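# Move the SOC bottle from fridge bin to bench

## Task

Find the bottle marked SOC among the four in the refrigerator's bin, lift it out and set it upright on the bench, keep the remaining three upright inside the refrigerator, then close the refrigerator door. If no bottle carries SOC, leave all four inside, close the door, and press the CALL key on the operator panel until it latches down; a wrong call is permanent.

## Robot and tools

Robot: two six-joint arms, left_arm and right_arm, each on its own carriage (left_rail, right_rail) on one shared floor track. Each arm ends in a two-finger gripper whose fingers can fold if pressed near the palm or tip-first into a surface; grip near the fingertips for a reliable squeeze.

Frame: one scene frame fixed to the table. Table top is z = 0, +z up, +x is the direction the arms face, +y is to their left. The track runs along y at x = 0, y = 0 at its middle; the table starts at x = 0.17 m. left_rail is always the one at larger y. Each arm base sits at x = 0, y = its carriage position_m, z = 0.04 m. Gripper frame: fingers along its +z, closing along its y; a block juts about 10 cm toward its +x. end_effector_position is the point between closed pads; reported poses can be off by a few cm.

execute_actions(actions, cameras): actions is a list holding one action (or empty, which just returns images). An action may hold rows, steps, until, and rail commands. rows: up to 15 rows, each one control step (1/30 s). Every row is a single flat list of 18 numbers in [-1, 1] covering both arms: left_arm's 6 joint values (shoulder pan, shoulder lift, elbow, wrist 1, wrist 2, wrist 3), then left gripper position, force_limit, speed, then the same 9 for right_arm. Joint values are offsets, not poses, measured from the Joint targets at the start of that call (not from the previous row); 1.0 equals 1.481 rad for the two shoulder joints and 2.222 rad for the other four. Sending the same offset again moves further. Stated joint ranges: pans/lifts/wrists ±6.283 rad, elbow ±3.142 rad; asking more than 0.010 rad beyond a limit refuses the call. Gripper position is absolute: +1 fully open (140 mm), pads touch near -0.8, -1 closes until blocked. force_limit -1..+1 (about 14 N to 58 N per pad at slow close); speed -1..+1 (about 30 to 250 mm/s; faster closes squeeze harder). Both start at +1. To keep a gripper unchanged, resend its previous three numbers. steps: 1 to 450, default 15, at least the row count; after the rows the last targets keep being pursued. until: ends early on rail conditions, e.g. {"all":{"status":"ended"}} or {"left_rail":{"position_status":["!=","moving"]}}. Rail commands: {"left_rail":{"position_m":x}} (left -0.8 to 1.5 m, right -1.5 to 0.8 m; absolute place on the track), speed_m_s 0.01-1, acceleration_factor 0.1-1, or {"stop":true}. Rows never move carriages; an arm rides along with its carriage. Keep carriages at least 0.78 m apart, and wait for arrival before aiming the gripper at scene points.

move(target, speed, blend, stop_force, zero, blocking, cameras): target is one 18-number row, or a list of up to 15 rows, same layout and meaning as above; all offsets count from the Joint targets at the move's start. speed in rad/s (0.01-3.14, default 0.5) for the joint travelling farthest. blend in rad rounds corners between list targets. stop_force 4-120 N ends an arm's path on contact; use it with low speed when approaching surfaces, omit it when leaving a contact. blocking=false returns early; then call wait or stop before new rows. Result adds a move: line (done, off_target, moving, held, fault; limits=held if a check withheld steps).

wait(seconds 0-10), stop() brakes a running move, zoom_image(camera, region [x0,y0,x1,y1] at most 504 px square) on cam_high, cam_bench_left, cam_bench_mid, cam_bench_right, cam_left_wrist, cam_right_wrist (all 896x504), zero_wrist_force(arm), finished_scene() ends everything irreversibly.

Results: Joint positions/velocities per arm: rail (m), then six joints (rad). Joint targets: the commanded angles, base for the next offsets. Joint torques, Wrist force/torque in the gripper's own axes. Gripper object_status: 0 moving, 1 blocked while opening, 2 blocked while closing (grip; confirm this after closing), 3 reached target or pads met. position_measured counts: 3 open, ~139 = 60 mm, ~200 = 20 mm, 230 closed. Rail position_status: moving, done, contact_stop, time_out, stopped, stopped_with_arm, stopped_for_other_arm, stopped_for_other_carriage; position_answer taken or not_taken. Lines like "joint command not followed" mean the clearance check altered targets; "joint sent to its limit" means a joint was clipped.

Avoid: dropping or releasing moving bottles, knocking bottles over, anything leaving the table (even onto track or strip), hard hits on the fridge or panel, contact between the two arms or a gripper closing on the other's fingers, heavy twisting of stiff things. Contact torque at joint limits (shoulder 303, elbow 138, wrists 49.6 N m) or about 150 N of force stops an arm for 10 s. Holding loads or stretched poses heats motors (MOTOR HOT at 70 °C, forced stop at 85 °C). Loose objects may get nudged occasionally. Time counts, so move efficiently and smoothly.

Each tool is called after "Call:" as name([rows], argument=value, ...), one row to a line, values as JSON.

## Session

Call:
execute_actions(actions=[])

Scene clock: 0.00 s.
left_arm: end_effector_position=(+0.3563, +1.2645, +0.5790) position_measured=3 object_status=3 end_effector_quat_wxyz=(+0.000, +0.000, +1.000, +0.000) | right_arm: end_effector_position=(+0.3563, -1.2921, +0.5790) position_measured=3 object_status=3 end_effector_quat_wxyz=(+0.000, +0.000, +1.000, +0.000)
Joint positions: left_arm=[1.186 -0.281 -2.157 1.821 -1.235 -1.571 -0.281] | right_arm=[-1.371 -0.281 -2.157 1.821 -1.235 -1.571 -0.281]
Joint velocities: within noise
Joint torques (N m): no reading
Wrist force (N): no reading
Wrist torque (N m): no reading
Wrist force, peak (N): no reading
Joint targets: left_arm=[1.186 -0.281 -2.157 1.821 -1.235 -1.571 -0.281] | right_arm=[-1.371 -0.281 -2.157 1.821 -1.235 -1.571 -0.281]
Tool commands: left_gripper/position=+1.0 left_gripper/force_limit=+1.0 left_gripper/speed=+1.0 right_gripper/position=+1.0 right_gripper/force_limit=+1.0 right_gripper/speed=+1.0
left_rail: position_m=1.186 position_status=done
right_rail: position_m=-1.371 position_status=done

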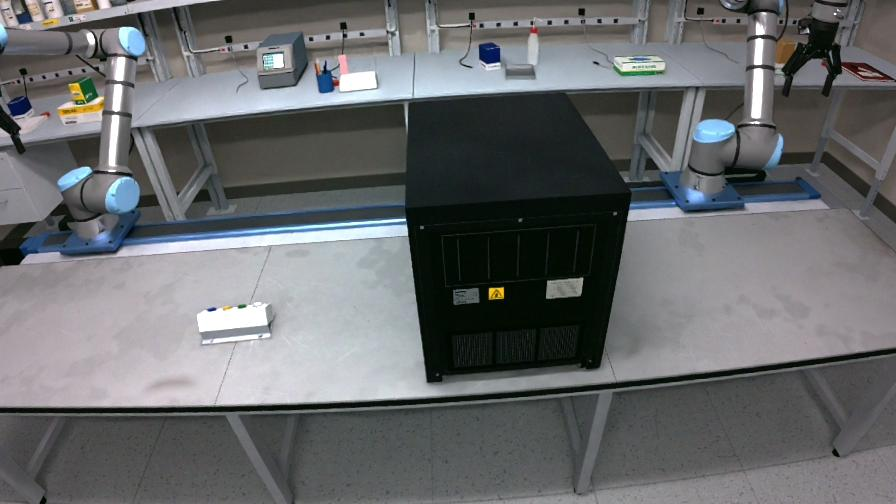

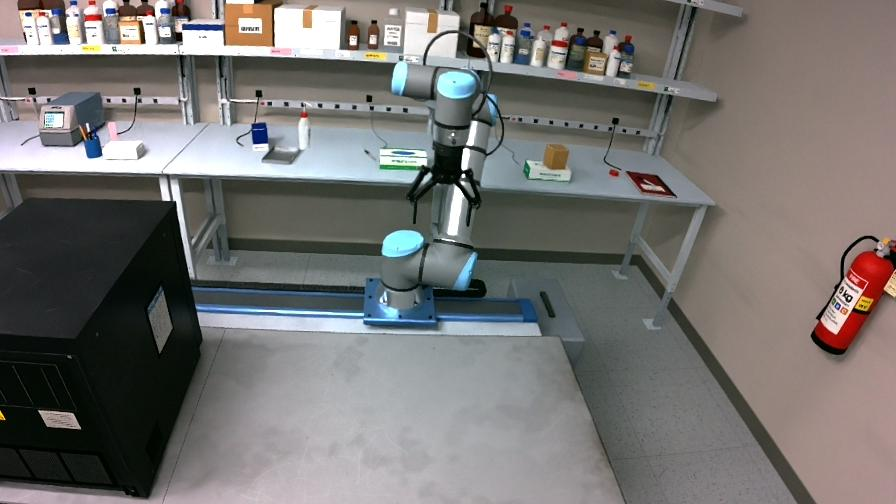

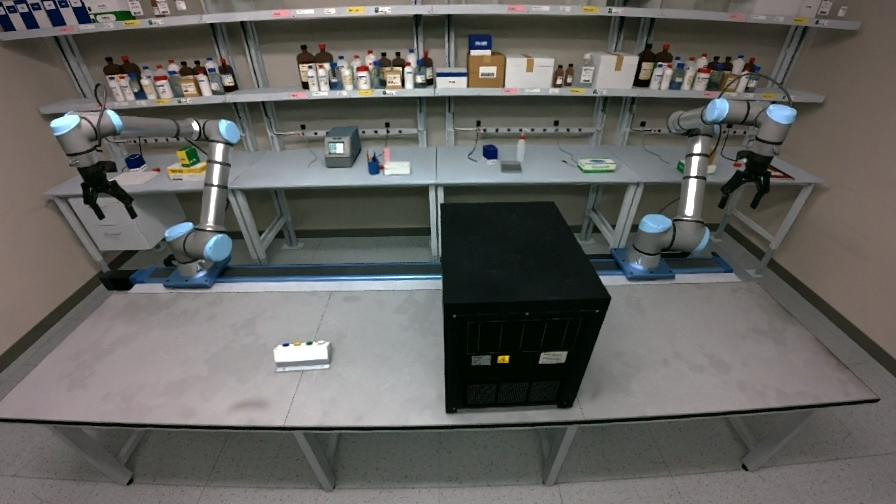

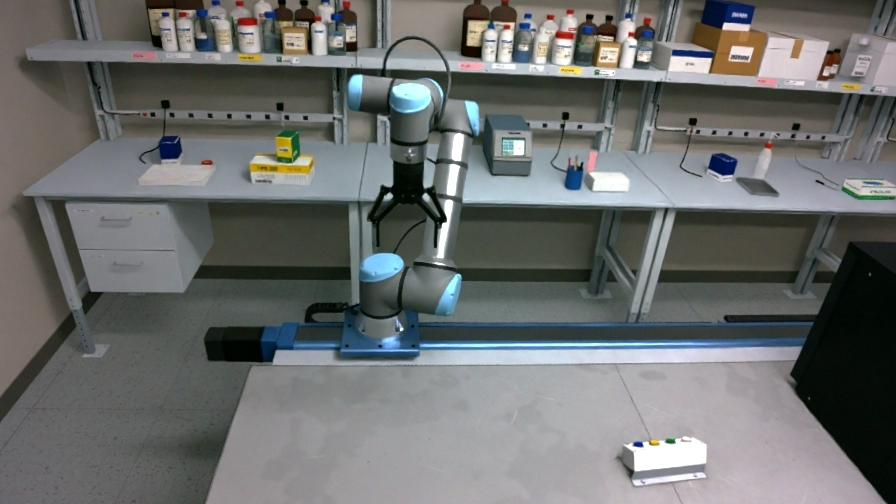

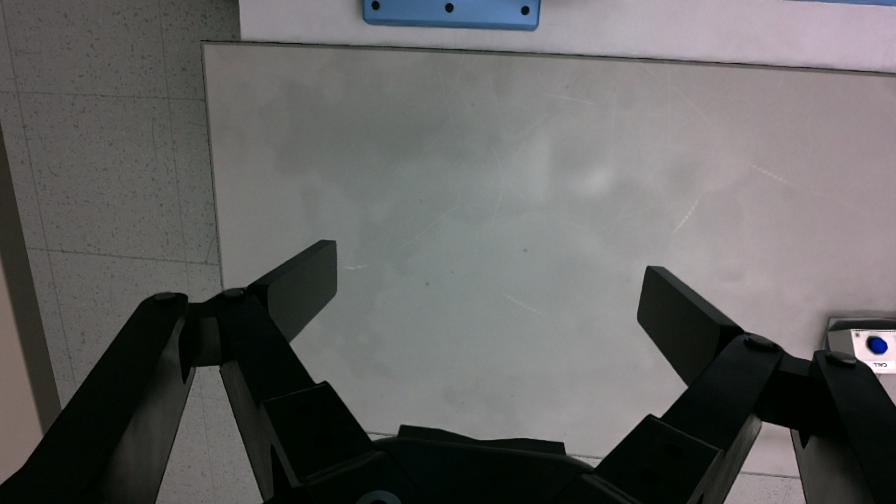

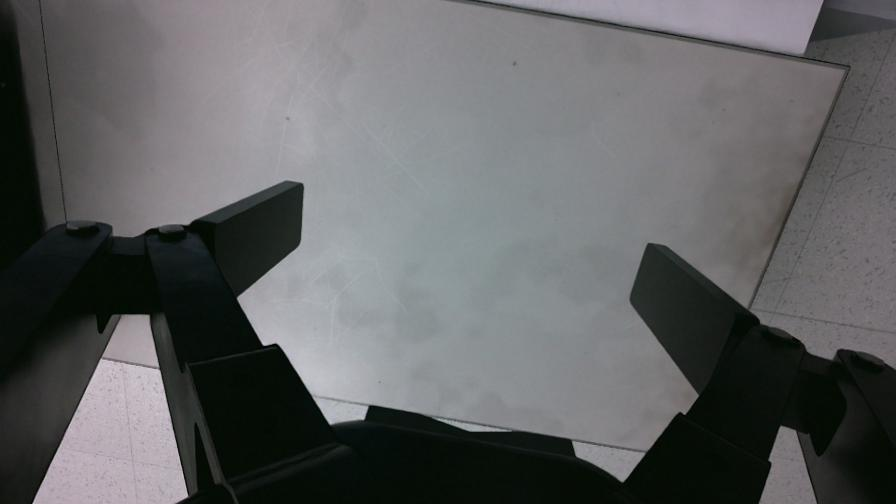

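Call:
move(target=[0,0,0,0,0,0,1,1,1,0.1897,-0.5017,0.0806,-0.2174,0,-1.0,1,1,1], speed=0.9)

Call:
move(target=[0,0,0,0,0,0,1,1,1,0,0,0,0,0,-0.2874,1,1,1], speed=0.9, cameras=["cam_bench_mid","cam_left_wrist","cam_right_wrist"])

Scene clock: 67.93 s.
left_arm: end_effector_position=(+0.3563, +1.2645, +0.5790) position_measured=3 object_status=3 end_effector_quat_wxyz=(+0.000, +0.000, +1.000, +0.000) | right_arm: end_effector_position=(+0.1153, -1.1965, +0.7485) position_measured=3 object_status=3 end_effector_quat_wxyz=(-0.157, +0.822, -0.272, +0.475)
Joint positions: left_arm=[1.186 -0.281 -2.157 1.821 -1.235 -1.571 -0.28] | right_arm=[-1.371 0 -2.9 2 -1.718 -1.571 -2.502]
Joint torques (N m): left_arm=[3.55 -0.24 -47.73 -4.73 -0.17 -0.47] | right_arm=[16.42 40.71 -26.82 -8.62 -0.32 -4.33]
Wrist force (N): left_arm=[0.0 0.1 -0.5] | right_arm=[-0.3 1.6 -1.0]
Wrist torque (N m): left_arm=[0.03 -0.01 0.00] | right_arm=[0.37 0.20 -0.11]
Wrist force, peak (N): left_arm=[0.3 0.0 -0.7] | right_arm=[-0.6 2.1 -1.8]
Joint targets: left_arm=[1.186 -0.281 -2.157 1.821 -1.235 -1.571 -0.281] | right_arm=[-1.371 0.001 -2.900 2.000 -1.718 -1.571 -2.502]
left_rail: position_m=1.186 position_status=done
right_rail: position_m=-1.371 position_status=done
move: done

Scene clock: 69.53 s.
left_arm: end_effector_position=(+0.3563, +1.2645, +0.5790) position_measured=3 object_status=3 end_effector_quat_wxyz=(+0.000, +0.000, +1.000, +0.000) | right_arm: end_effector_position=(+0.1152, -1.1965, +0.7485) position_measured=3 object_status=3 end_effector_quat_wxyz=(+0.000, +0.866, +0.000, +0.500)
Joint positions: left_arm=[1.186 -0.281 -2.157 1.821 -1.235 -1.571 -0.28] | right_arm=[-1.371 0.001 -2.9 2 -1.718 -1.571 -3.141]
Joint torques (N m): left_arm=[2.37 -0.88 -46.76 -4.47 0.12 -0.53] | right_arm=[17.64 42.18 -26.75 -8.57 -0.35 -4.01]
Wrist force (N): left_arm=[-0.3 -0.2 0.1] | right_arm=[-0.6 1.1 -1.4]
Wrist torque (N m): left_arm=[-0.04 0.07 0.00] | right_arm=[0.16 0.21 -0.04]
Wrist force, peak (N): left_arm=[0.2 -0.4 -0.4] | right_arm=[-0.4 1.9 -1.3]
Joint targets: left_arm=[1.186 -0.281 -2.157 1.821 -1.235 -1.571 -0.281] | right_arm=[-1.371 0.001 -2.900 2.000 -1.718 -1.571 -3.141]
left_rail: position_m=1.186 position_status=done
right_rail: position_m=-1.371 position_status=done
move: done
Images, in order (width x height): cam_bench_mid 896x504, cam_left_wrist 896x504, cam_right_wrist 896x504.

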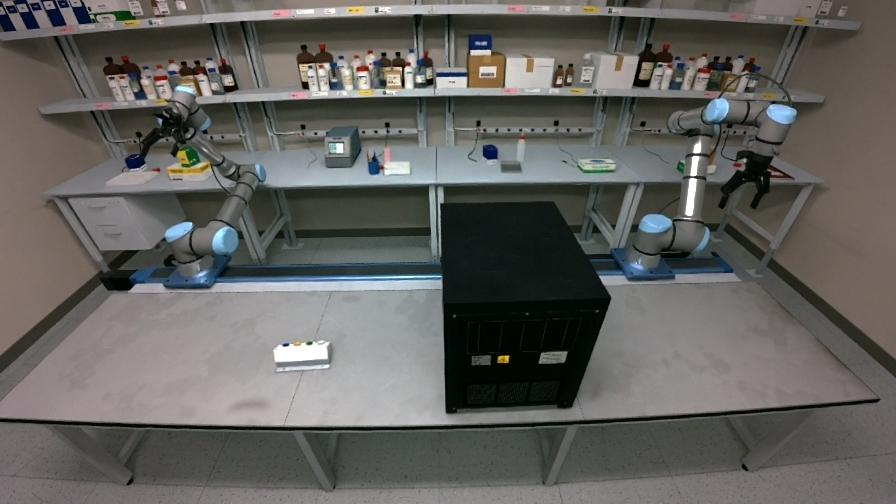

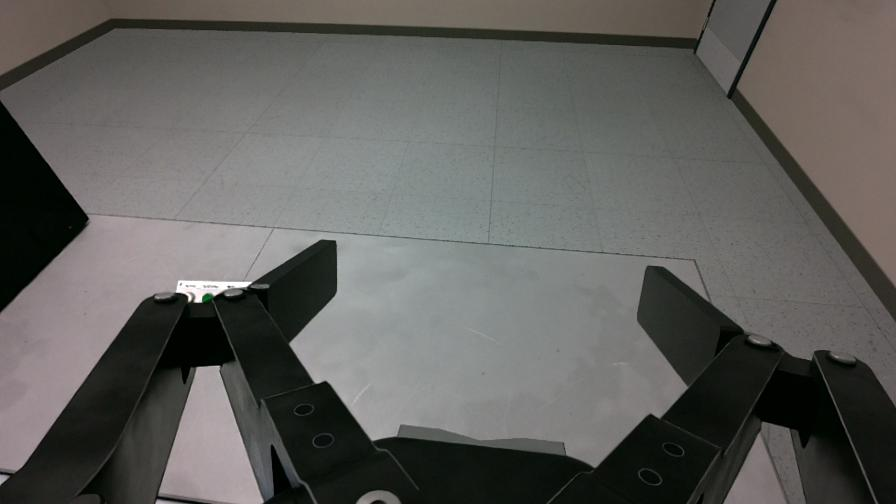

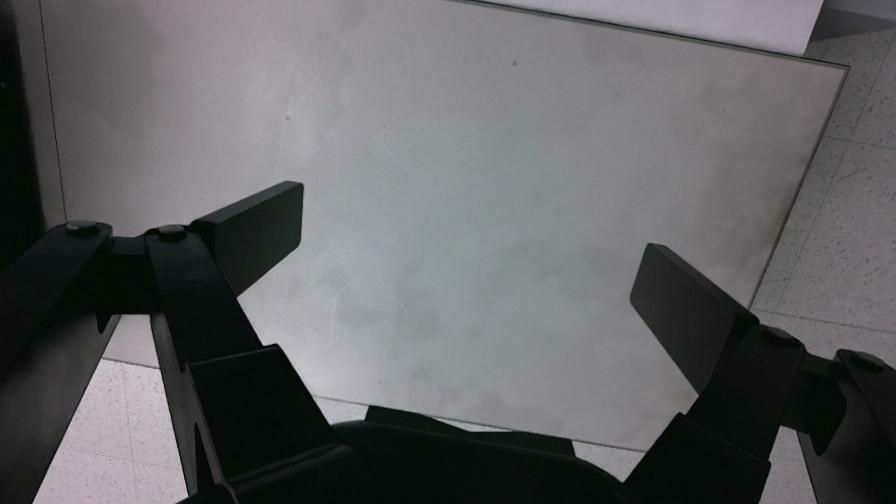

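Call:
execute_actions([
  {"right_rail":{"position_m":-0.40,"speed_m_s":0.6,"acceleration_factor":0.5},"steps":200,"until":{"right_rail":{"position_status":["!=","moving"]}}},
], cameras=["cam_left_wrist","cam_bench_mid"])

Scene clock: 74.33 s.
left_arm: end_effector_position=(+0.3563, +1.2645, +0.5790) position_measured=3 object_status=3 end_effector_quat_wxyz=(+0.000, +0.000, +1.000, +0.000) | right_arm: end_effector_position=(+0.1152, -0.2258, +0.7485) position_measured=3 object_status=3 end_effector_quat_wxyz=(+0.000, +0.866, +0.000, +0.500)
Joint positions: left_arm=[1.186 -0.281 -2.157 1.821 -1.235 -1.571 -0.28] | right_arm=[-0.4 0.001 -2.9 2 -1.718 -1.571 -3.141]
Joint torques (N m): left_arm=[4.4 -1.12 -47.36 -4.21 0.5 -0.76] | right_arm=[-13.23 46.76 -28.86 -7.64 -0.36 -3.52]
Wrist force (N): left_arm=[0.2 0.0 -0.3] | right_arm=[-0.4 1.0 -1.2]
Wrist torque (N m): left_arm=[0.01 -0.06 0.00] | right_arm=[0.13 0.18 -0.04]
Wrist force, peak (N): left_arm=[0.3 -0.3 -0.7] | right_arm=[-0.5 2.4 -1.5]
Joint targets: left_arm=[1.186 -0.281 -2.157 1.821 -1.235 -1.571 -0.281] | right_arm=[-0.400 0.001 -2.900 2.000 -1.718 -1.571 -3.141]
Tool commands: left_gripper/position=+1.0 left_gripper/force_limit=+1.0 left_gripper/speed=+1.0 right_gripper/position=+1.0 right_gripper/force_limit=+1.0 right_gripper/speed=+1.0
left_rail: position_m=1.186 position_status=done
right_rail: position_m=-0.400 speed_m_s=0.60 position_status=done
Images, in order (width x height): cam_bench_mid 896x504, cam_left_wrist 896x504.

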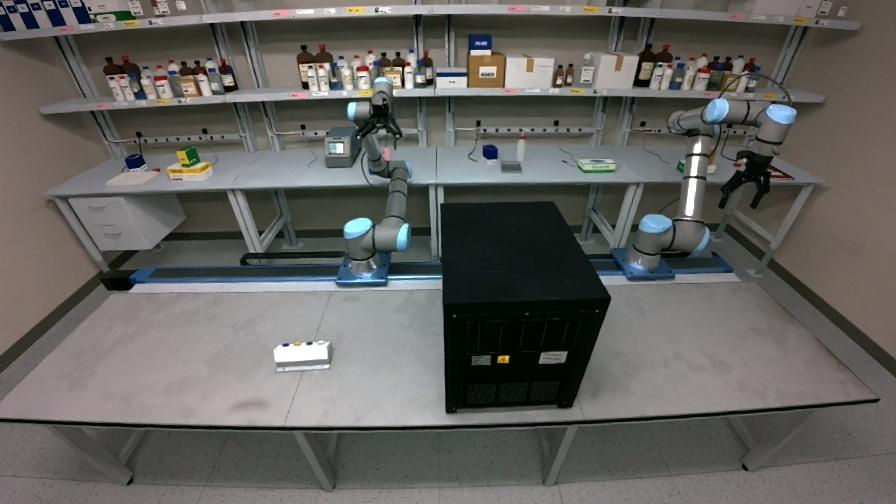

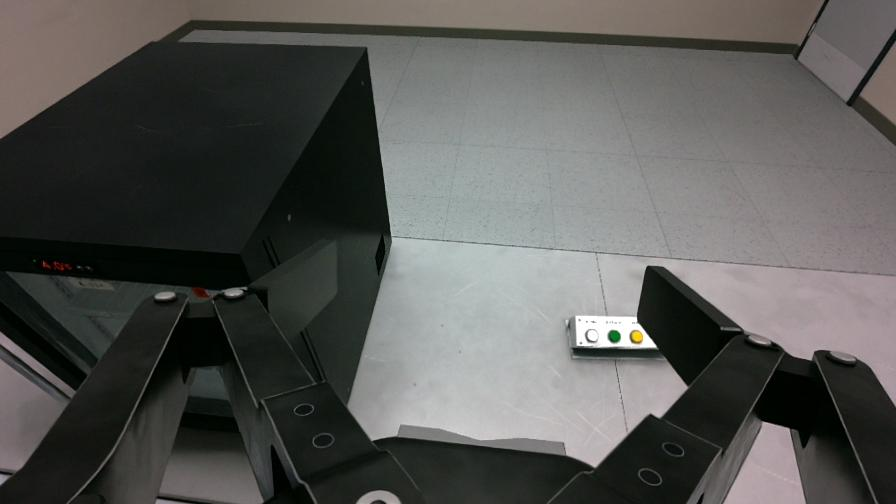

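Call:
execute_actions([
  {"right_rail":{"position_m":0.06,"speed_m_s":0.4,"acceleration_factor":0.5},"steps":200,"until":{"right_rail":{"position_status":["!=","moving"]}}},
], cameras=["cam_left_wrist"])

Scene clock: 79.43 s.
left_arm: end_effector_position=(+0.3563, +1.2645, +0.5790) position_measured=3 object_status=3 end_effector_quat_wxyz=(+0.000, +0.000, +1.000, +0.000) | right_arm: end_effector_position=(+0.1152, +0.2342, +0.7485) position_measured=3 object_status=3 end_effector_quat_wxyz=(+0.000, +0.866, +0.000, +0.500)
Joint positions: left_arm=[1.186 -0.281 -2.157 1.821 -1.235 -1.571 -0.28] | right_arm=[0.06 0.001 -2.9 2 -1.718 -1.571 -3.141]
Joint torques (N m): left_arm=[2.14 0.53 -46.14 -4.62 0.06 -0.87] | right_arm=[-11.96 52.35 -31.2 -5.81 -0.46 -3.55]
Wrist force (N): left_arm=[0.0 -0.4 -0.2] | right_arm=[-0.5 1.1 -1.4]
Wrist torque (N m): left_arm=[-0.08 0.00 0.00] | right_arm=[0.16 0.19 -0.04]
Wrist force, peak (N): left_arm=[0.1 -0.6 -0.4] | right_arm=[-0.6 2.4 -1.5]
Joint targets: left_arm=[1.186 -0.281 -2.157 1.821 -1.235 -1.571 -0.281] | right_arm=[0.060 0.001 -2.900 2.000 -1.718 -1.571 -3.141]
Tool commands: left_gripper/position=+1.0 left_gripper/force_limit=+1.0 left_gripper/speed=+1.0 right_gripper/position=+1.0 right_gripper/force_limit=+1.0 right_gripper/speed=+1.0
left_rail: position_m=1.186 position_status=done
right_rail: position_m=0.060 speed_m_s=0.40 position_status=done
Images, in order (width x height): cam_left_wrist 896x504.

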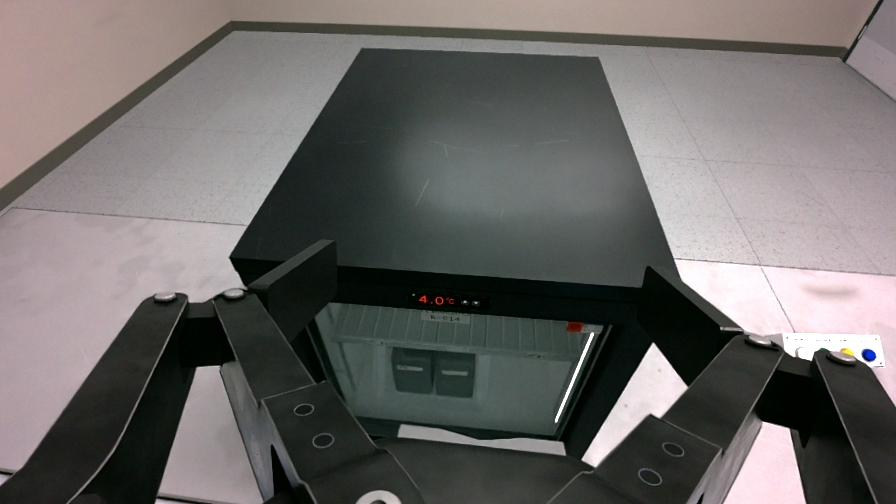

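Call:
zoom_image(camera="cam_left_wrist", region=[220, 240, 700, 460])

Scaled by 1.050 from the camera's 896x504 image, which has a finer 1280x720 frame.

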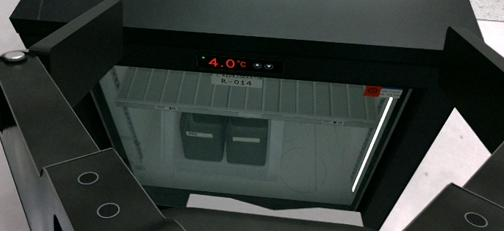

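Call:
zoom_image(camera="cam_left_wrist", region=[310, 270, 630, 450])

Scaled by 1.575 from the camera's 896x504 image, which has a finer 1280x720 frame.

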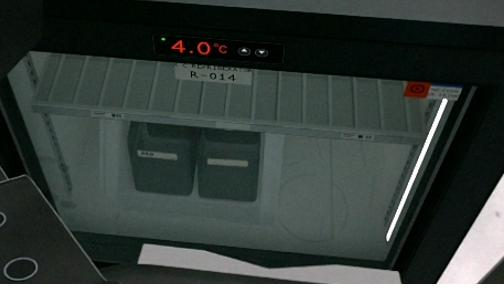

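Call:
execute_actions([
  {"right_rail":{"position_m":-0.60,"speed_m_s":0.5,"acceleration_factor":0.5},"steps":200,"until":{"right_rail":{"position_status":["!=","moving"]}}},
])

Call:
move(target=[0,0,0,0,0,0,1,1,1,1.0,0.7427,0,0.368,-0.283,0.8735,1,1,1], speed=0.9)

Scene clock: 96.23 s.
left_arm: end_effector_position=(+0.3563, +1.2645, +0.5790) position_measured=3 object_status=3 end_effector_quat_wxyz=(+0.000, +0.000, +1.000, +0.000) | right_arm: end_effector_position=(+0.1152, -0.4258, +0.7485) position_measured=3 object_status=3 end_effector_quat_wxyz=(+0.000, +0.866, +0.000, +0.500)
Joint positions: left_arm=[1.186 -0.281 -2.157 1.821 -1.235 -1.571 -0.28] | right_arm=[-0.6 0 -2.9 2 -1.718 -1.571 -3.141]
Joint torques (N m): left_arm=[4.62 2.99 -47.95 -4.12 0.06 -1.13] | right_arm=[11.9 68.52 -36.55 -3.47 -0.5 -3.02]
Wrist force (N): left_arm=[0.2 -0.4 -0.3] | right_arm=[-0.9 0.9 -1.5]
Wrist torque (N m): left_arm=[-0.08 -0.04 -0.01] | right_arm=[0.11 0.28 -0.04]
Wrist force, peak (N): left_arm=[0.0 -0.6 -0.6] | right_arm=[-0.6 2.4 -1.6]
Joint targets: left_arm=[1.186 -0.281 -2.157 1.821 -1.235 -1.571 -0.281] | right_arm=[-0.600 0.001 -2.900 2.000 -1.718 -1.571 -3.141]
Tool commands: left_gripper/position=+1.0 left_gripper/force_limit=+1.0 left_gripper/speed=+1.0 right_gripper/position=+1.0 right_gripper/force_limit=+1.0 right_gripper/speed=+1.0
left_rail: position_m=1.186 position_status=done
right_rail: position_m=-0.600 speed_m_s=0.50 position_status=done

Scene clock: 99.30 s.
left_arm: end_effector_position=(+0.3563, +1.2645, +0.5790) position_measured=3 object_status=3 end_effector_quat_wxyz=(+0.000, +0.000, +1.000, +0.000) | right_arm: end_effector_position=(+0.0517, -0.3159, +0.4346) position_measured=3 object_status=3 end_effector_quat_wxyz=(+0.358, +0.869, -0.070, +0.334)
Joint positions: left_arm=[1.186 -0.281 -2.157 1.821 -1.235 -1.571 -0.28] | right_arm=[-0.6 1.481 -1.8 2 -0.901 -2.199 -1.201]
Joint torques (N m): left_arm=[5 1.04 -47.04 -4.36 0.15 -1.21] | right_arm=[19.13 -12.1 -49.88 1.81 -4.33 2.55]
Wrist force (N): left_arm=[0.1 0.1 -0.2] | right_arm=[0.2 0.4 -1.8]
Wrist torque (N m): left_arm=[0.02 -0.03 0.00] | right_arm=[-0.04 -0.01 -0.09]
Wrist force, peak (N): left_arm=[-0.4 -0.3 -0.6] | right_arm=[-2.0 -0.4 -2.3]
Joint targets: left_arm=[1.186 -0.281 -2.157 1.821 -1.235 -1.571 -0.281] | right_arm=[-0.600 1.482 -1.800 2.000 -0.900 -2.200 -1.200]
left_rail: position_m=1.186 position_status=done
right_rail: position_m=-0.600 speed_m_s=0.50 position_status=done
move: done

Call:
move(target=[0,0,0,0,0,0,1,1,1,0.4132,0.314,-0.0063,0.1121,-0.1881,0.54,1,1,1], speed=0.9)

Call:
execute_actions([
  {"right_rail":{"position_m":-0.20,"speed_m_s":0.4,"acceleration_factor":0.5},"steps":200,"until":{"right_rail":{"position_status":["!=","moving"]}}},
], cameras=["cam_left_wrist"])

Scene clock: 103.20 s.
left_arm: end_effector_position=(+0.3563, +1.2645, +0.5790) position_measured=3 object_status=3 end_effector_quat_wxyz=(+0.000, +0.000, +1.000, +0.000) | right_arm: end_effector_position=(-0.1089, -0.1694, +0.3501) position_measured=3 object_status=3 end_effector_quat_wxyz=(+0.001, +0.707, +0.000, +0.707)
Joint positions: left_arm=[1.186 -0.281 -2.157 1.821 -1.235 -1.571 -0.28] | right_arm=[-0.6 2.094 -1.335 1.986 -0.651 -2.617 -0.001]
Joint torques (N m): left_arm=[2.57 4.46 -46.37 -4.12 0.58 -1.14] | right_arm=[18.15 -46.01 -43.65 5.02 -2.87 2.04]
Wrist force (N): left_arm=[0.1 -0.3 -0.2] | right_arm=[-0.7 2.1 -2.3]
Wrist torque (N m): left_arm=[-0.05 -0.01 0.00] | right_arm=[0.55 0.32 -0.25]
Wrist force, peak (N): left_arm=[0.2 -0.6 -0.2] | right_arm=[-1.7 2.4 -3.9]
Joint targets: left_arm=[1.186 -0.281 -2.157 1.821 -1.235 -1.571 -0.281] | right_arm=[-0.600 2.094 -1.335 1.986 -0.651 -2.618 0.000]
left_rail: position_m=1.186 position_status=done
right_rail: position_m=-0.600 speed_m_s=0.50 position_status=done
move: done

Scene clock: 105.13 s.
left_arm: end_effector_position=(+0.3563, +1.2645, +0.5790) position_measured=3 object_status=3 end_effector_quat_wxyz=(+0.000, +0.000, +1.000, +0.000) | right_arm: end_effector_position=(-0.1090, +0.2306, +0.3500) position_measured=3 object_status=3 end_effector_quat_wxyz=(+0.000, +0.707, +0.000, +0.707)
Joint positions: left_arm=[1.186 -0.281 -2.157 1.821 -1.235 -1.571 -0.28] | right_arm=[-0.2 2.094 -1.335 1.986 -0.651 -2.618 0]
Joint torques (N m): left_arm=[1.78 3.79 -46.95 -4 -0.01 -1.37] | right_arm=[7.03 -57.46 -34.41 3.21 -1.21 2.74]
Wrist force (N): left_arm=[0.1 0.1 -0.1] | right_arm=[-0.9 2.0 -1.9]
Wrist torque (N m): left_arm=[0.02 -0.02 0.00] | right_arm=[0.55 0.36 -0.25]
Wrist force, peak (N): left_arm=[0.0 -0.5 -0.5] | right_arm=[-0.5 3.3 -2.2]
Joint targets: left_arm=[1.186 -0.281 -2.157 1.821 -1.235 -1.571 -0.281] | right_arm=[-0.200 2.094 -1.335 1.986 -0.651 -2.618 0.000]
Tool commands: left_gripper/position=+1.0 left_gripper/force_limit=+1.0 left_gripper/speed=+1.0 right_gripper/position=+1.0 right_gripper/force_limit=+1.0 right_gripper/speed=+1.0
left_rail: position_m=1.186 position_status=done
right_rail: position_m=-0.200 speed_m_s=0.40 position_status=done
Images, in order (width x height): cam_left_wrist 896x504.

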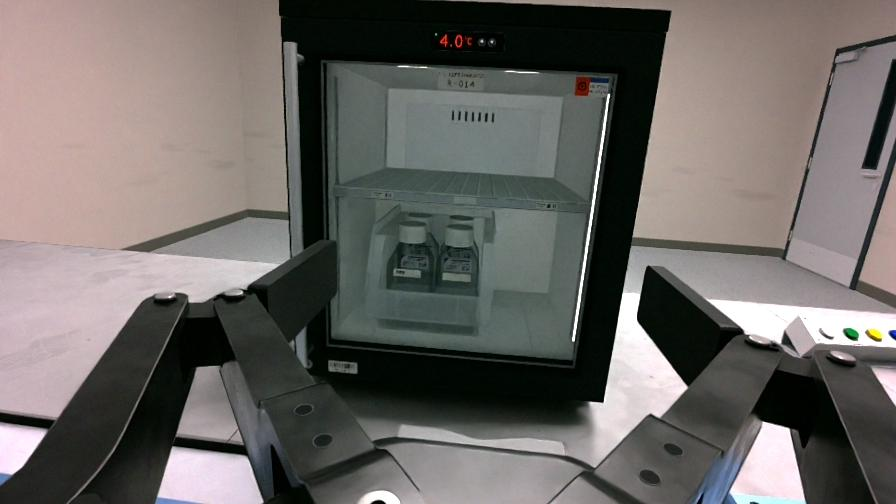

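Call:
zoom_image(camera="cam_left_wrist", region=[350, 190, 520, 340])

Call:
zoom_image(camera="cam_left_wrist", region=[270, 0, 690, 420])

Scaled by 2.965 from the camera's 896x504 image, which has a finer 1280x720 frame.

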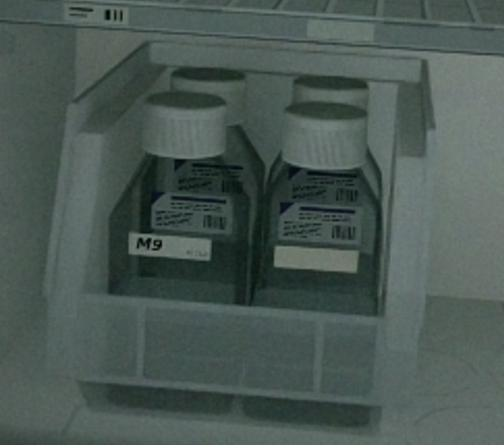

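Scaled by 1.200 from the camera's 896x504 image, which has a finer 1280x720 frame.

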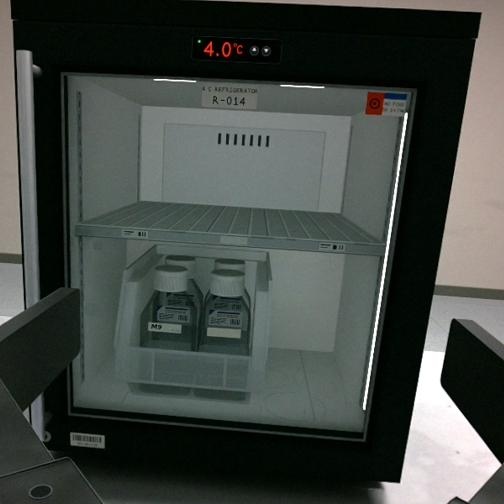

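Call:
execute_actions([
  {"right_rail":{"position_m":-0.95,"speed_m_s":0.5,"acceleration_factor":0.5},"steps":200,"until":{"right_rail":{"position_status":["!=","moving"]}}},
])

Call:
move(target=[-1.0,0.25,0.07,0.11,0.157,0.063,1,1,1,0,0,0,0,0,0,1,1,1], speed=0.9)

Scene clock: 150.50 s.
left_arm: end_effector_position=(+0.3563, +1.2645, +0.5790) position_measured=3 object_status=3 end_effector_quat_wxyz=(+0.000, +0.000, +1.000, +0.000) | right_arm: end_effector_position=(-0.1089, -0.5194, +0.3501) position_measured=3 object_status=3 end_effector_quat_wxyz=(+0.000, +0.707, +0.000, +0.707)
Joint positions: left_arm=[1.186 -0.281 -2.157 1.821 -1.235 -1.571 -0.28] | right_arm=[-0.95 2.094 -1.335 1.986 -0.651 -2.618 0]
Joint torques (N m): left_arm=[3.55 3.48 -47.49 -4.36 0.86 -1.6] | right_arm=[10.33 -65.53 -39.9 0.39 1.73 2.96]
Wrist force (N): left_arm=[0.0 -0.3 0.1] | right_arm=[-0.7 1.7 -2.3]
Wrist torque (N m): left_arm=[-0.06 -0.01 0.00] | right_arm=[0.47 0.32 -0.24]
Wrist force, peak (N): left_arm=[0.5 -0.3 -0.4] | right_arm=[-0.6 3.3 -2.5]
Joint targets: left_arm=[1.186 -0.281 -2.157 1.821 -1.235 -1.571 -0.281] | right_arm=[-0.950 2.094 -1.335 1.986 -0.651 -2.618 0.000]
Tool commands: left_gripper/position=+1.0 left_gripper/force_limit=+1.0 left_gripper/speed=+1.0 right_gripper/position=+1.0 right_gripper/force_limit=+1.0 right_gripper/speed=+1.0
left_rail: position_m=1.186 position_status=done
right_rail: position_m=-0.950 speed_m_s=0.50 position_status=done

Scene clock: 153.03 s.
left_arm: end_effector_position=(+0.2297, +0.8429, +0.3981) position_measured=3 object_status=3 end_effector_quat_wxyz=(-0.084, +0.706, +0.582, +0.394) | right_arm: end_effector_position=(-0.1090, -0.5194, +0.3501) position_measured=3 object_status=3 end_effector_quat_wxyz=(+0.000, +0.707, +0.000, +0.707)
Joint positions: left_arm=[1.186 -1.761 -1.787 1.976 -0.991 -1.222 -0.141] | right_arm=[-0.95 2.094 -1.335 1.986 -0.651 -2.618 0]
Joint torques (N m): left_arm=[-7.39 -11.69 -37.65 2.27 3.57 2.18] | right_arm=[11.95 -50.36 -42.99 1.4 0.08 2.6]
Wrist force (N): left_arm=[-1.0 0.0 0.2] | right_arm=[-0.8 1.9 -2.1]
Wrist torque (N m): left_arm=[0.20 0.21 -0.38] | right_arm=[0.51 0.33 -0.24]
Wrist force, peak (N): left_arm=[-2.6 -2.4 -1.0] | right_arm=[-0.6 2.3 -2.3]
Joint targets: left_arm=[1.186 -1.762 -1.786 1.976 -0.991 -1.222 -0.141] | right_arm=[-0.950 2.094 -1.335 1.986 -0.651 -2.618 0.000]
left_rail: position_m=1.186 position_status=done
right_rail: position_m=-0.950 speed_m_s=0.50 position_status=done
move: done

Call:
move(target=[-0.4598,0.2573,0.0752,0.1139,0.1571,0.0635,1,1,1,0,0,0,0,0,0,1,1,1], speed=0.8)

Call:
execute_actions([
  {"left_rail":{"position_m":0.95,"speed_m_s":0.4,"acceleration_factor":0.5},"steps":200,"until":{"left_rail":{"position_status":["!=","moving"]}}},
], cameras=["cam_right_wrist","cam_bench_left"])

Scene clock: 156.17 s.
left_arm: end_effector_position=(+0.0518, +0.7162, +0.3208) position_measured=3 object_status=3 end_effector_quat_wxyz=(-0.001, +0.707, +0.000, +0.707) | right_arm: end_effector_position=(-0.1090, -0.5194, +0.3501) position_measured=3 object_status=3 end_effector_quat_wxyz=(+0.000, +0.707, +0.000, +0.707)
Joint positions: left_arm=[1.186 -2.443 -1.406 2.143 -0.738 -0.873 0.001] | right_arm=[-0.95 2.094 -1.335 1.986 -0.651 -2.618 0]
Joint torques (N m): left_arm=[-11.14 -31.86 -22.49 5.34 2.27 2.18] | right_arm=[12.25 -43.22 -42.96 2.68 -1.61 2.69]
Wrist force (N): left_arm=[-1.9 -0.1 0.5] | right_arm=[-0.9 1.8 -2.1]
Wrist torque (N m): left_arm=[0.23 0.48 -0.41] | right_arm=[0.50 0.37 -0.25]
Wrist force, peak (N): left_arm=[-3.6 -0.8 -2.3] | right_arm=[-0.7 2.0 -2.5]
Joint targets: left_arm=[1.186 -2.443 -1.405 2.144 -0.738 -0.873 0.001] | right_arm=[-0.950 2.094 -1.335 1.986 -0.651 -2.618 0.000]
left_rail: position_m=1.186 position_status=done
right_rail: position_m=-0.950 speed_m_s=0.50 position_status=done
move: done

Scene clock: 157.70 s.
left_arm: end_effector_position=(+0.0517, +0.4801, +0.3207) position_measured=3 object_status=3 end_effector_quat_wxyz=(-0.001, +0.707, +0.000, +0.707) | right_arm: end_effector_position=(-0.1090, -0.5194, +0.3501) position_measured=3 object_status=3 end_effector_quat_wxyz=(+0.000, +0.707, +0.000, +0.707)
Joint positions: left_arm=[0.95 -2.443 -1.405 2.144 -0.738 -0.873 0.001] | right_arm=[-0.95 2.094 -1.335 1.986 -0.651 -2.618 0]
Joint torques (N m): left_arm=[-6.83 -45.29 -30.35 4.45 1.03 2.29] | right_arm=[12.5 -43.87 -43.01 3.4 -2.63 2.77]
Wrist force (N): left_arm=[-1.6 -0.1 0.4] | right_arm=[-0.6 2.0 -2.0]
Wrist torque (N m): left_arm=[0.24 0.41 -0.40] | right_arm=[0.54 0.29 -0.25]
Wrist force, peak (N): left_arm=[-1.7 -1.8 0.4] | right_arm=[-0.8 2.0 -2.4]
Joint targets: left_arm=[0.950 -2.443 -1.405 2.144 -0.738 -0.873 0.001] | right_arm=[-0.950 2.094 -1.335 1.986 -0.651 -2.618 0.000]
Tool commands: left_gripper/position=+1.0 left_gripper/force_limit=+1.0 left_gripper/speed=+1.0 right_gripper/position=+1.0 right_gripper/force_limit=+1.0 right_gripper/speed=+1.0
left_rail: position_m=0.950 speed_m_s=0.40 position_status=done
right_rail: position_m=-0.950 speed_m_s=0.50 position_status=done
Images, in order (width x height): cam_bench_left 896x504, cam_right_wrist 896x504.

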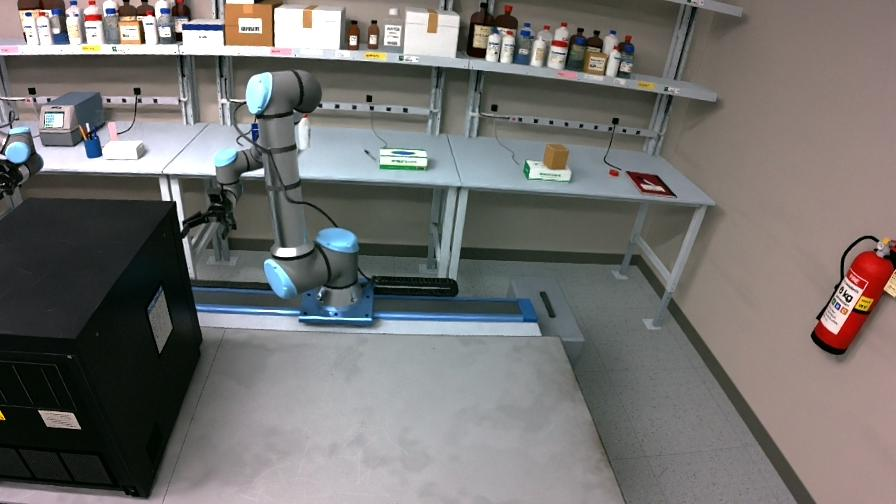

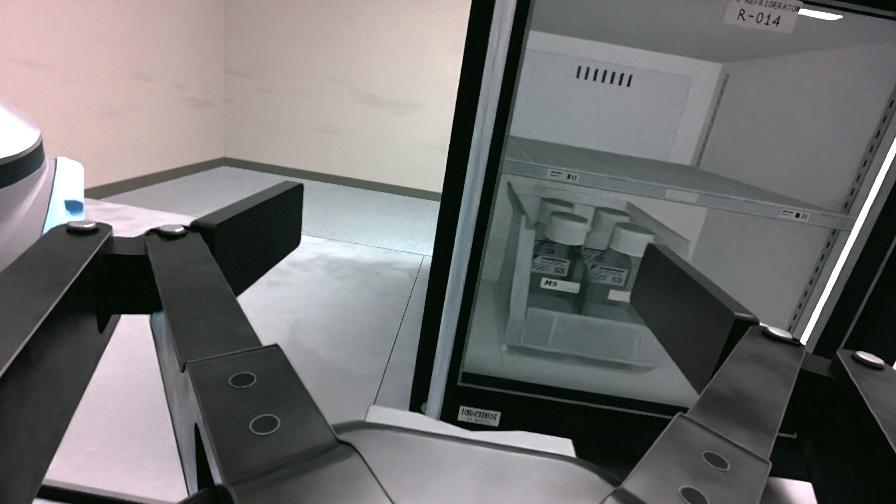

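Call:
zoom_image(camera="cam_right_wrist", region=[400, 100, 560, 430])

Call:
execute_actions([
  {"left_rail":{"position_m":1.05,"speed_m_s":0.3,"acceleration_factor":0.5},"steps":200,"until":{"left_rail":{"position_status":["!=","moving"]}}},
], cameras=["cam_right_wrist"])

Scaled by 1.527 from the camera's 896x504 image, which has a finer 1280x720 frame.

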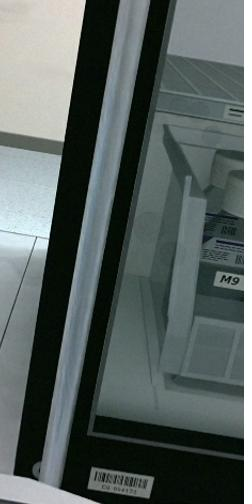

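Scene clock: 167.13 s.
left_arm: end_effector_position=(+0.0517, +0.5801, +0.3207) position_measured=3 object_status=3 end_effector_quat_wxyz=(-0.001, +0.707, +0.000, +0.707) | right_arm: end_effector_position=(-0.1090, -0.5194, +0.3501) position_measured=3 object_status=3 end_effector_quat_wxyz=(+0.000, +0.707, +0.000, +0.707)
Joint positions: left_arm=[1.05 -2.443 -1.405 2.144 -0.738 -0.873 0.001] | right_arm=[-0.95 2.094 -1.335 1.986 -0.651 -2.618 0]
Joint torques (N m): left_arm=[5.58 -63.39 -33.78 -1.1 -2.42 2.11] | right_arm=[11.78 -42.55 -43.14 4.44 -2.81 2.49]
Wrist force (N): left_arm=[-2.2 -0.2 0.3] | right_arm=[-0.6 1.6 -2.0]
Wrist torque (N m): left_arm=[0.22 0.54 -0.41] | right_arm=[0.45 0.30 -0.24]
Wrist force, peak (N): left_arm=[-2.1 -1.3 0.2] | right_arm=[-0.6 2.0 -2.5]
Joint targets: left_arm=[1.050 -2.443 -1.405 2.144 -0.738 -0.873 0.001] | right_arm=[-0.950 2.094 -1.335 1.986 -0.651 -2.618 0.000]
Tool commands: left_gripper/position=+1.0 left_gripper/force_limit=+1.0 left_gripper/speed=+1.0 right_gripper/position=+1.0 right_gripper/force_limit=+1.0 right_gripper/speed=+1.0
left_rail: position_m=1.050 speed_m_s=0.30 position_status=done
right_rail: position_m=-0.950 speed_m_s=0.50 position_status=done
Images, in order (width x height): cam_right_wrist 896x504.

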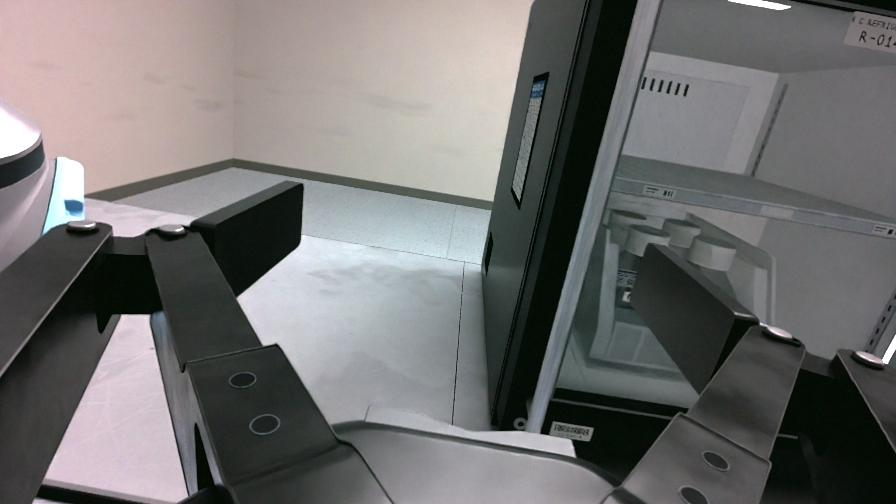

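Call:
zoom_image(camera="cam_right_wrist", region=[480, 100, 680, 440])

Scaled by 1.482 from the camera's 896x504 image, which has a finer 1280x720 frame.

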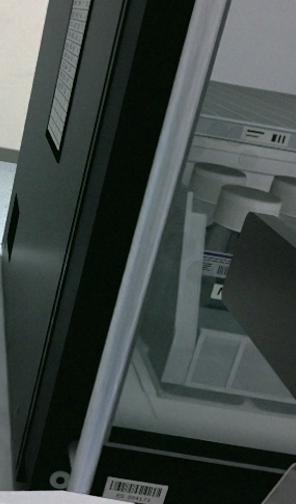

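Call:
zoom_image(camera="cam_right_wrist", region=[200, 160, 400, 360])

Call:
zoom_image(camera="cam_right_wrist", region=[600, 220, 800, 420])

Scaled by 2.520 from the camera's 896x504 image, which has a finer 1280x720 frame.

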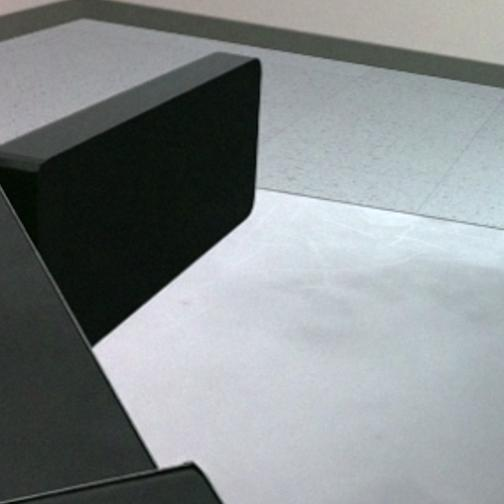

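Scaled by 2.520 from the camera's 896x504 image, which has a finer 1280x720 frame.

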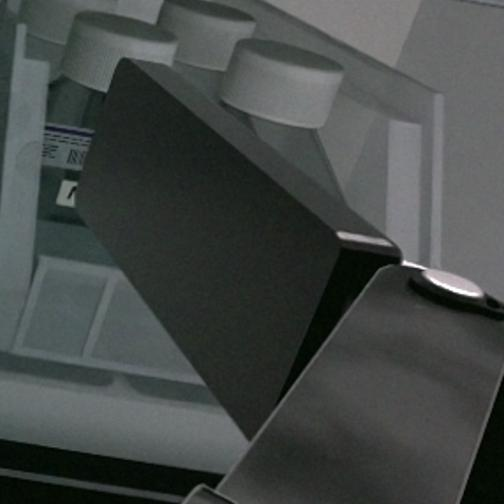

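Call:
execute_actions([
  {"left_rail":{"position_m":0.947,"speed_m_s":0.3,"acceleration_factor":0.5},"steps":200,"until":{"left_rail":{"position_status":["!=","moving"]}}},
])

Call:
move(target=[0.0918,-0.0351,0.027,-0.004,0.0617,0,1,1,1,0,0,0,0,0,0,1,1,1], speed=0.3, cameras=["cam_right_wrist"])

Scene clock: 196.13 s.
left_arm: end_effector_position=(+0.0517, +0.4771, +0.3207) position_measured=3 object_status=3 end_effector_quat_wxyz=(-0.001, +0.707, +0.000, +0.707) | right_arm: end_effector_position=(-0.1090, -0.5194, +0.3501) position_measured=3 object_status=3 end_effector_quat_wxyz=(+0.000, +0.707, +0.000, +0.707)
Joint positions: left_arm=[0.947 -2.443 -1.405 2.144 -0.738 -0.873 0.001] | right_arm=[-0.95 2.094 -1.335 1.986 -0.651 -2.618 0]
Joint torques (N m): left_arm=[7.66 -40.07 -27.23 -0.61 2.37 2.19] | right_arm=[12.3 -43.6 -42.27 4.16 -2.9 2.81]
Wrist force (N): left_arm=[-1.8 0.1 0.3] | right_arm=[-0.8 1.8 -2.1]
Wrist torque (N m): left_arm=[0.29 0.45 -0.40] | right_arm=[0.50 0.34 -0.24]
Wrist force, peak (N): left_arm=[-2.1 -1.9 0.6] | right_arm=[-0.7 2.3 -2.4]
Joint targets: left_arm=[0.947 -2.443 -1.405 2.144 -0.738 -0.873 0.001] | right_arm=[-0.950 2.094 -1.335 1.986 -0.651 -2.618 0.000]
Tool commands: left_gripper/position=+1.0 left_gripper/force_limit=+1.0 left_gripper/speed=+1.0 right_gripper/position=+1.0 right_gripper/force_limit=+1.0 right_gripper/speed=+1.0
left_rail: position_m=0.947 speed_m_s=0.30 position_status=done
right_rail: position_m=-0.950 speed_m_s=0.50 position_status=done

Scene clock: 197.27 s.
left_arm: end_effector_position=(+0.1410, +0.4675, +0.3216) position_measured=3 object_status=3 end_effector_quat_wxyz=(+0.000, +0.707, +0.000, +0.707) | right_arm: end_effector_position=(-0.1090, -0.5194, +0.3501) position_measured=3 object_status=3 end_effector_quat_wxyz=(+0.000, +0.707, +0.000, +0.707)
Joint positions: left_arm=[0.947 -2.307 -1.457 2.203 -0.746 -0.736 0.001] | right_arm=[-0.95 2.094 -1.335 1.986 -0.651 -2.618 0]
Joint torques (N m): left_arm=[14.26 -68.61 -22.47 -1.35 3.24 1.9] | right_arm=[12.76 -44.64 -42.95 4.16 -2.96 2.51]
Wrist force (N): left_arm=[-1.8 -0.1 0.4] | right_arm=[-0.6 1.8 -2.1]
Wrist torque (N m): left_arm=[0.24 0.43 -0.41] | right_arm=[0.49 0.29 -0.25]
Wrist force, peak (N): left_arm=[-1.8 -0.3 1.9] | right_arm=[-0.6 2.0 -2.3]
Joint targets: left_arm=[0.947 -2.307 -1.457 2.204 -0.746 -0.736 0.001] | right_arm=[-0.950 2.094 -1.335 1.986 -0.651 -2.618 0.000]
left_rail: position_m=0.947 speed_m_s=0.30 position_status=done
right_rail: position_m=-0.950 speed_m_s=0.50 position_status=done
move: done
Images, in order (width x height): cam_right_wrist 896x504.

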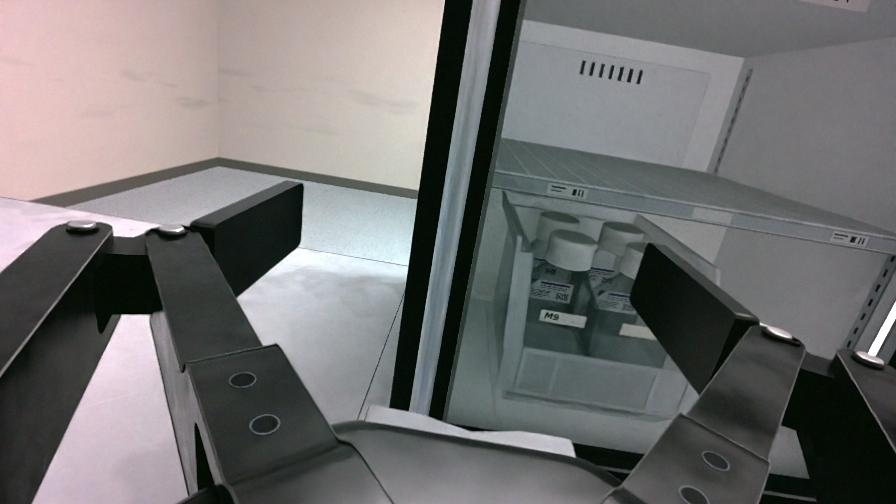

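Call:
zoom_image(camera="cam_right_wrist", region=[380, 150, 540, 430])

Scaled by 1.800 from the camera's 896x504 image, which has a finer 1280x720 frame.

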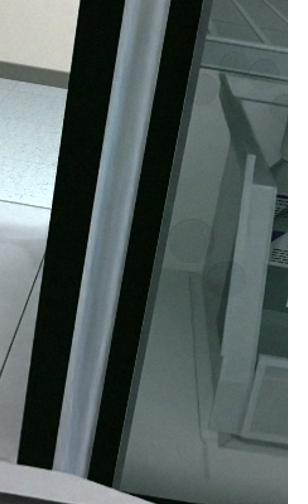

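Call:
execute_actions([
  {"left_rail":{"position_m":0.950,"speed_m_s":0.3,"acceleration_factor":0.5},"steps":60,"until":{"left_rail":{"position_status":["!=","moving"]}}},
])

Call:
move(target=[0.0923,-0.0349,0.0274,-0.0046,0.0615,-0.0003,1,1,1,0,0,0,0,0,0,1,1,1], speed=0.15, stop_force=20, cameras=["cam_right_wrist"])

Scene clock: 202.00 s.
left_arm: end_effector_position=(+0.1413, +0.4705, +0.3216) position_measured=3 object_status=3 end_effector_quat_wxyz=(+0.000, +0.707, +0.000, +0.707) | right_arm: end_effector_position=(-0.1090, -0.5194, +0.3501) position_measured=3 object_status=3 end_effector_quat_wxyz=(+0.000, +0.707, +0.000, +0.707)
Joint positions: left_arm=[0.95 -2.307 -1.457 2.204 -0.746 -0.736 0.001] | right_arm=[-0.95 2.094 -1.335 1.986 -0.651 -2.618 0]
Joint torques (N m): left_arm=[11.76 -63.48 -27.09 -0.96 2.12 1.94] | right_arm=[12.36 -44.09 -42.32 4.25 -2.79 2.72]
Wrist force (N): left_arm=[-1.4 0.1 0.3] | right_arm=[-0.7 1.9 -2.2]
Wrist torque (N m): left_arm=[0.27 0.34 -0.42] | right_arm=[0.51 0.33 -0.25]
Wrist force, peak (N): left_arm=[-2.1 0.9 0.3] | right_arm=[-0.7 2.0 -2.6]
Joint targets: left_arm=[0.950 -2.307 -1.457 2.204 -0.746 -0.736 0.001] | right_arm=[-0.950 2.094 -1.335 1.986 -0.651 -2.618 0.000]
Tool commands: left_gripper/position=+1.0 left_gripper/force_limit=+1.0 left_gripper/speed=+1.0 right_gripper/position=+1.0 right_gripper/force_limit=+1.0 right_gripper/speed=+1.0
left_rail: position_m=0.950 speed_m_s=0.30 position_status=done
right_rail: position_m=-0.950 speed_m_s=0.50 position_status=done

Scene clock: 204.23 s.
left_arm: end_effector_position=(+0.2282, +0.4768, +0.3203) position_measured=3 object_status=3 end_effector_quat_wxyz=(+0.000, +0.707, +0.000, +0.707) | right_arm: end_effector_position=(-0.1090, -0.5194, +0.3501) position_measured=3 object_status=3 end_effector_quat_wxyz=(+0.000, +0.707, +0.000, +0.707)
Joint positions: left_arm=[0.95 -2.17 -1.509 2.264 -0.757 -0.599 0] | right_arm=[-0.95 2.094 -1.335 1.986 -0.651 -2.618 0]
Joint torques (N m): left_arm=[13.18 -61.44 -22.22 -1.72 2.93 -3.21] | right_arm=[13.14 -44.07 -42.72 4.32 -3.03 2.76]
Wrist force (N): left_arm=[-1.8 -0.2 0.5] | right_arm=[-0.8 1.9 -2.3]
Wrist torque (N m): left_arm=[0.22 0.46 -0.31] | right_arm=[0.51 0.34 -0.24]
Wrist force, peak (N): left_arm=[-2.0 -0.1 1.3] | right_arm=[-0.7 2.1 -2.3]
Joint targets: left_arm=[0.950 -2.170 -1.509 2.264 -0.757 -0.599 0.000] | right_arm=[-0.950 2.094 -1.335 1.986 -0.651 -2.618 0.000]
left_rail: position_m=0.950 speed_m_s=0.30 position_status=done
right_rail: position_m=-0.950 speed_m_s=0.50 position_status=done
move: done
Images, in order (width x height): cam_right_wrist 896x504.

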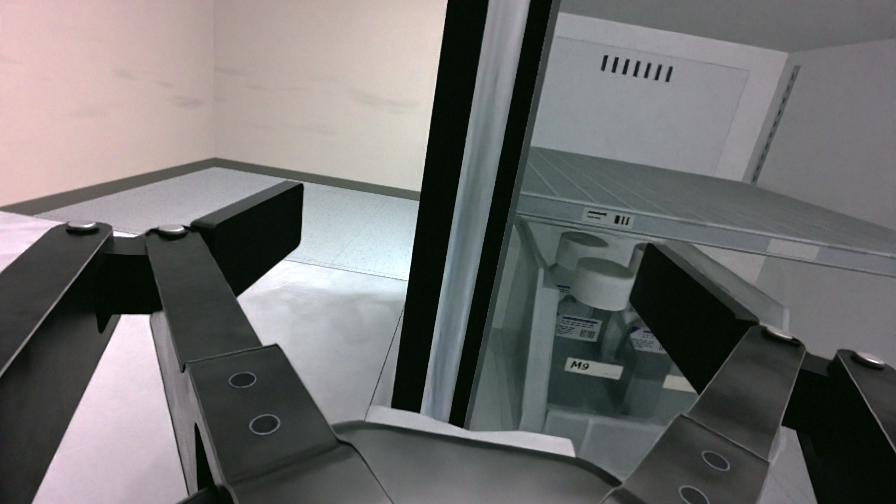

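Call:
zoom_image(camera="cam_right_wrist", region=[400, 150, 560, 310])

Scaled by 3.150 from the camera's 896x504 image, which has a finer 1280x720 frame.

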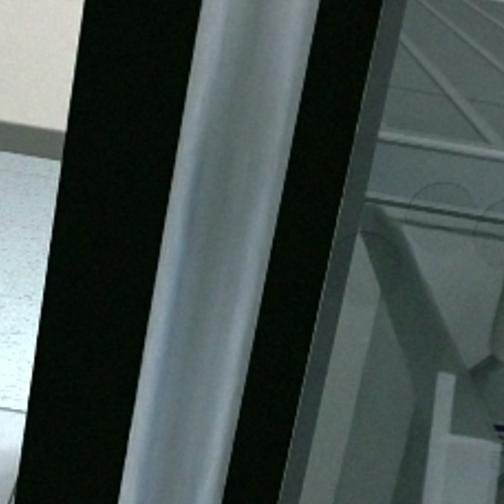

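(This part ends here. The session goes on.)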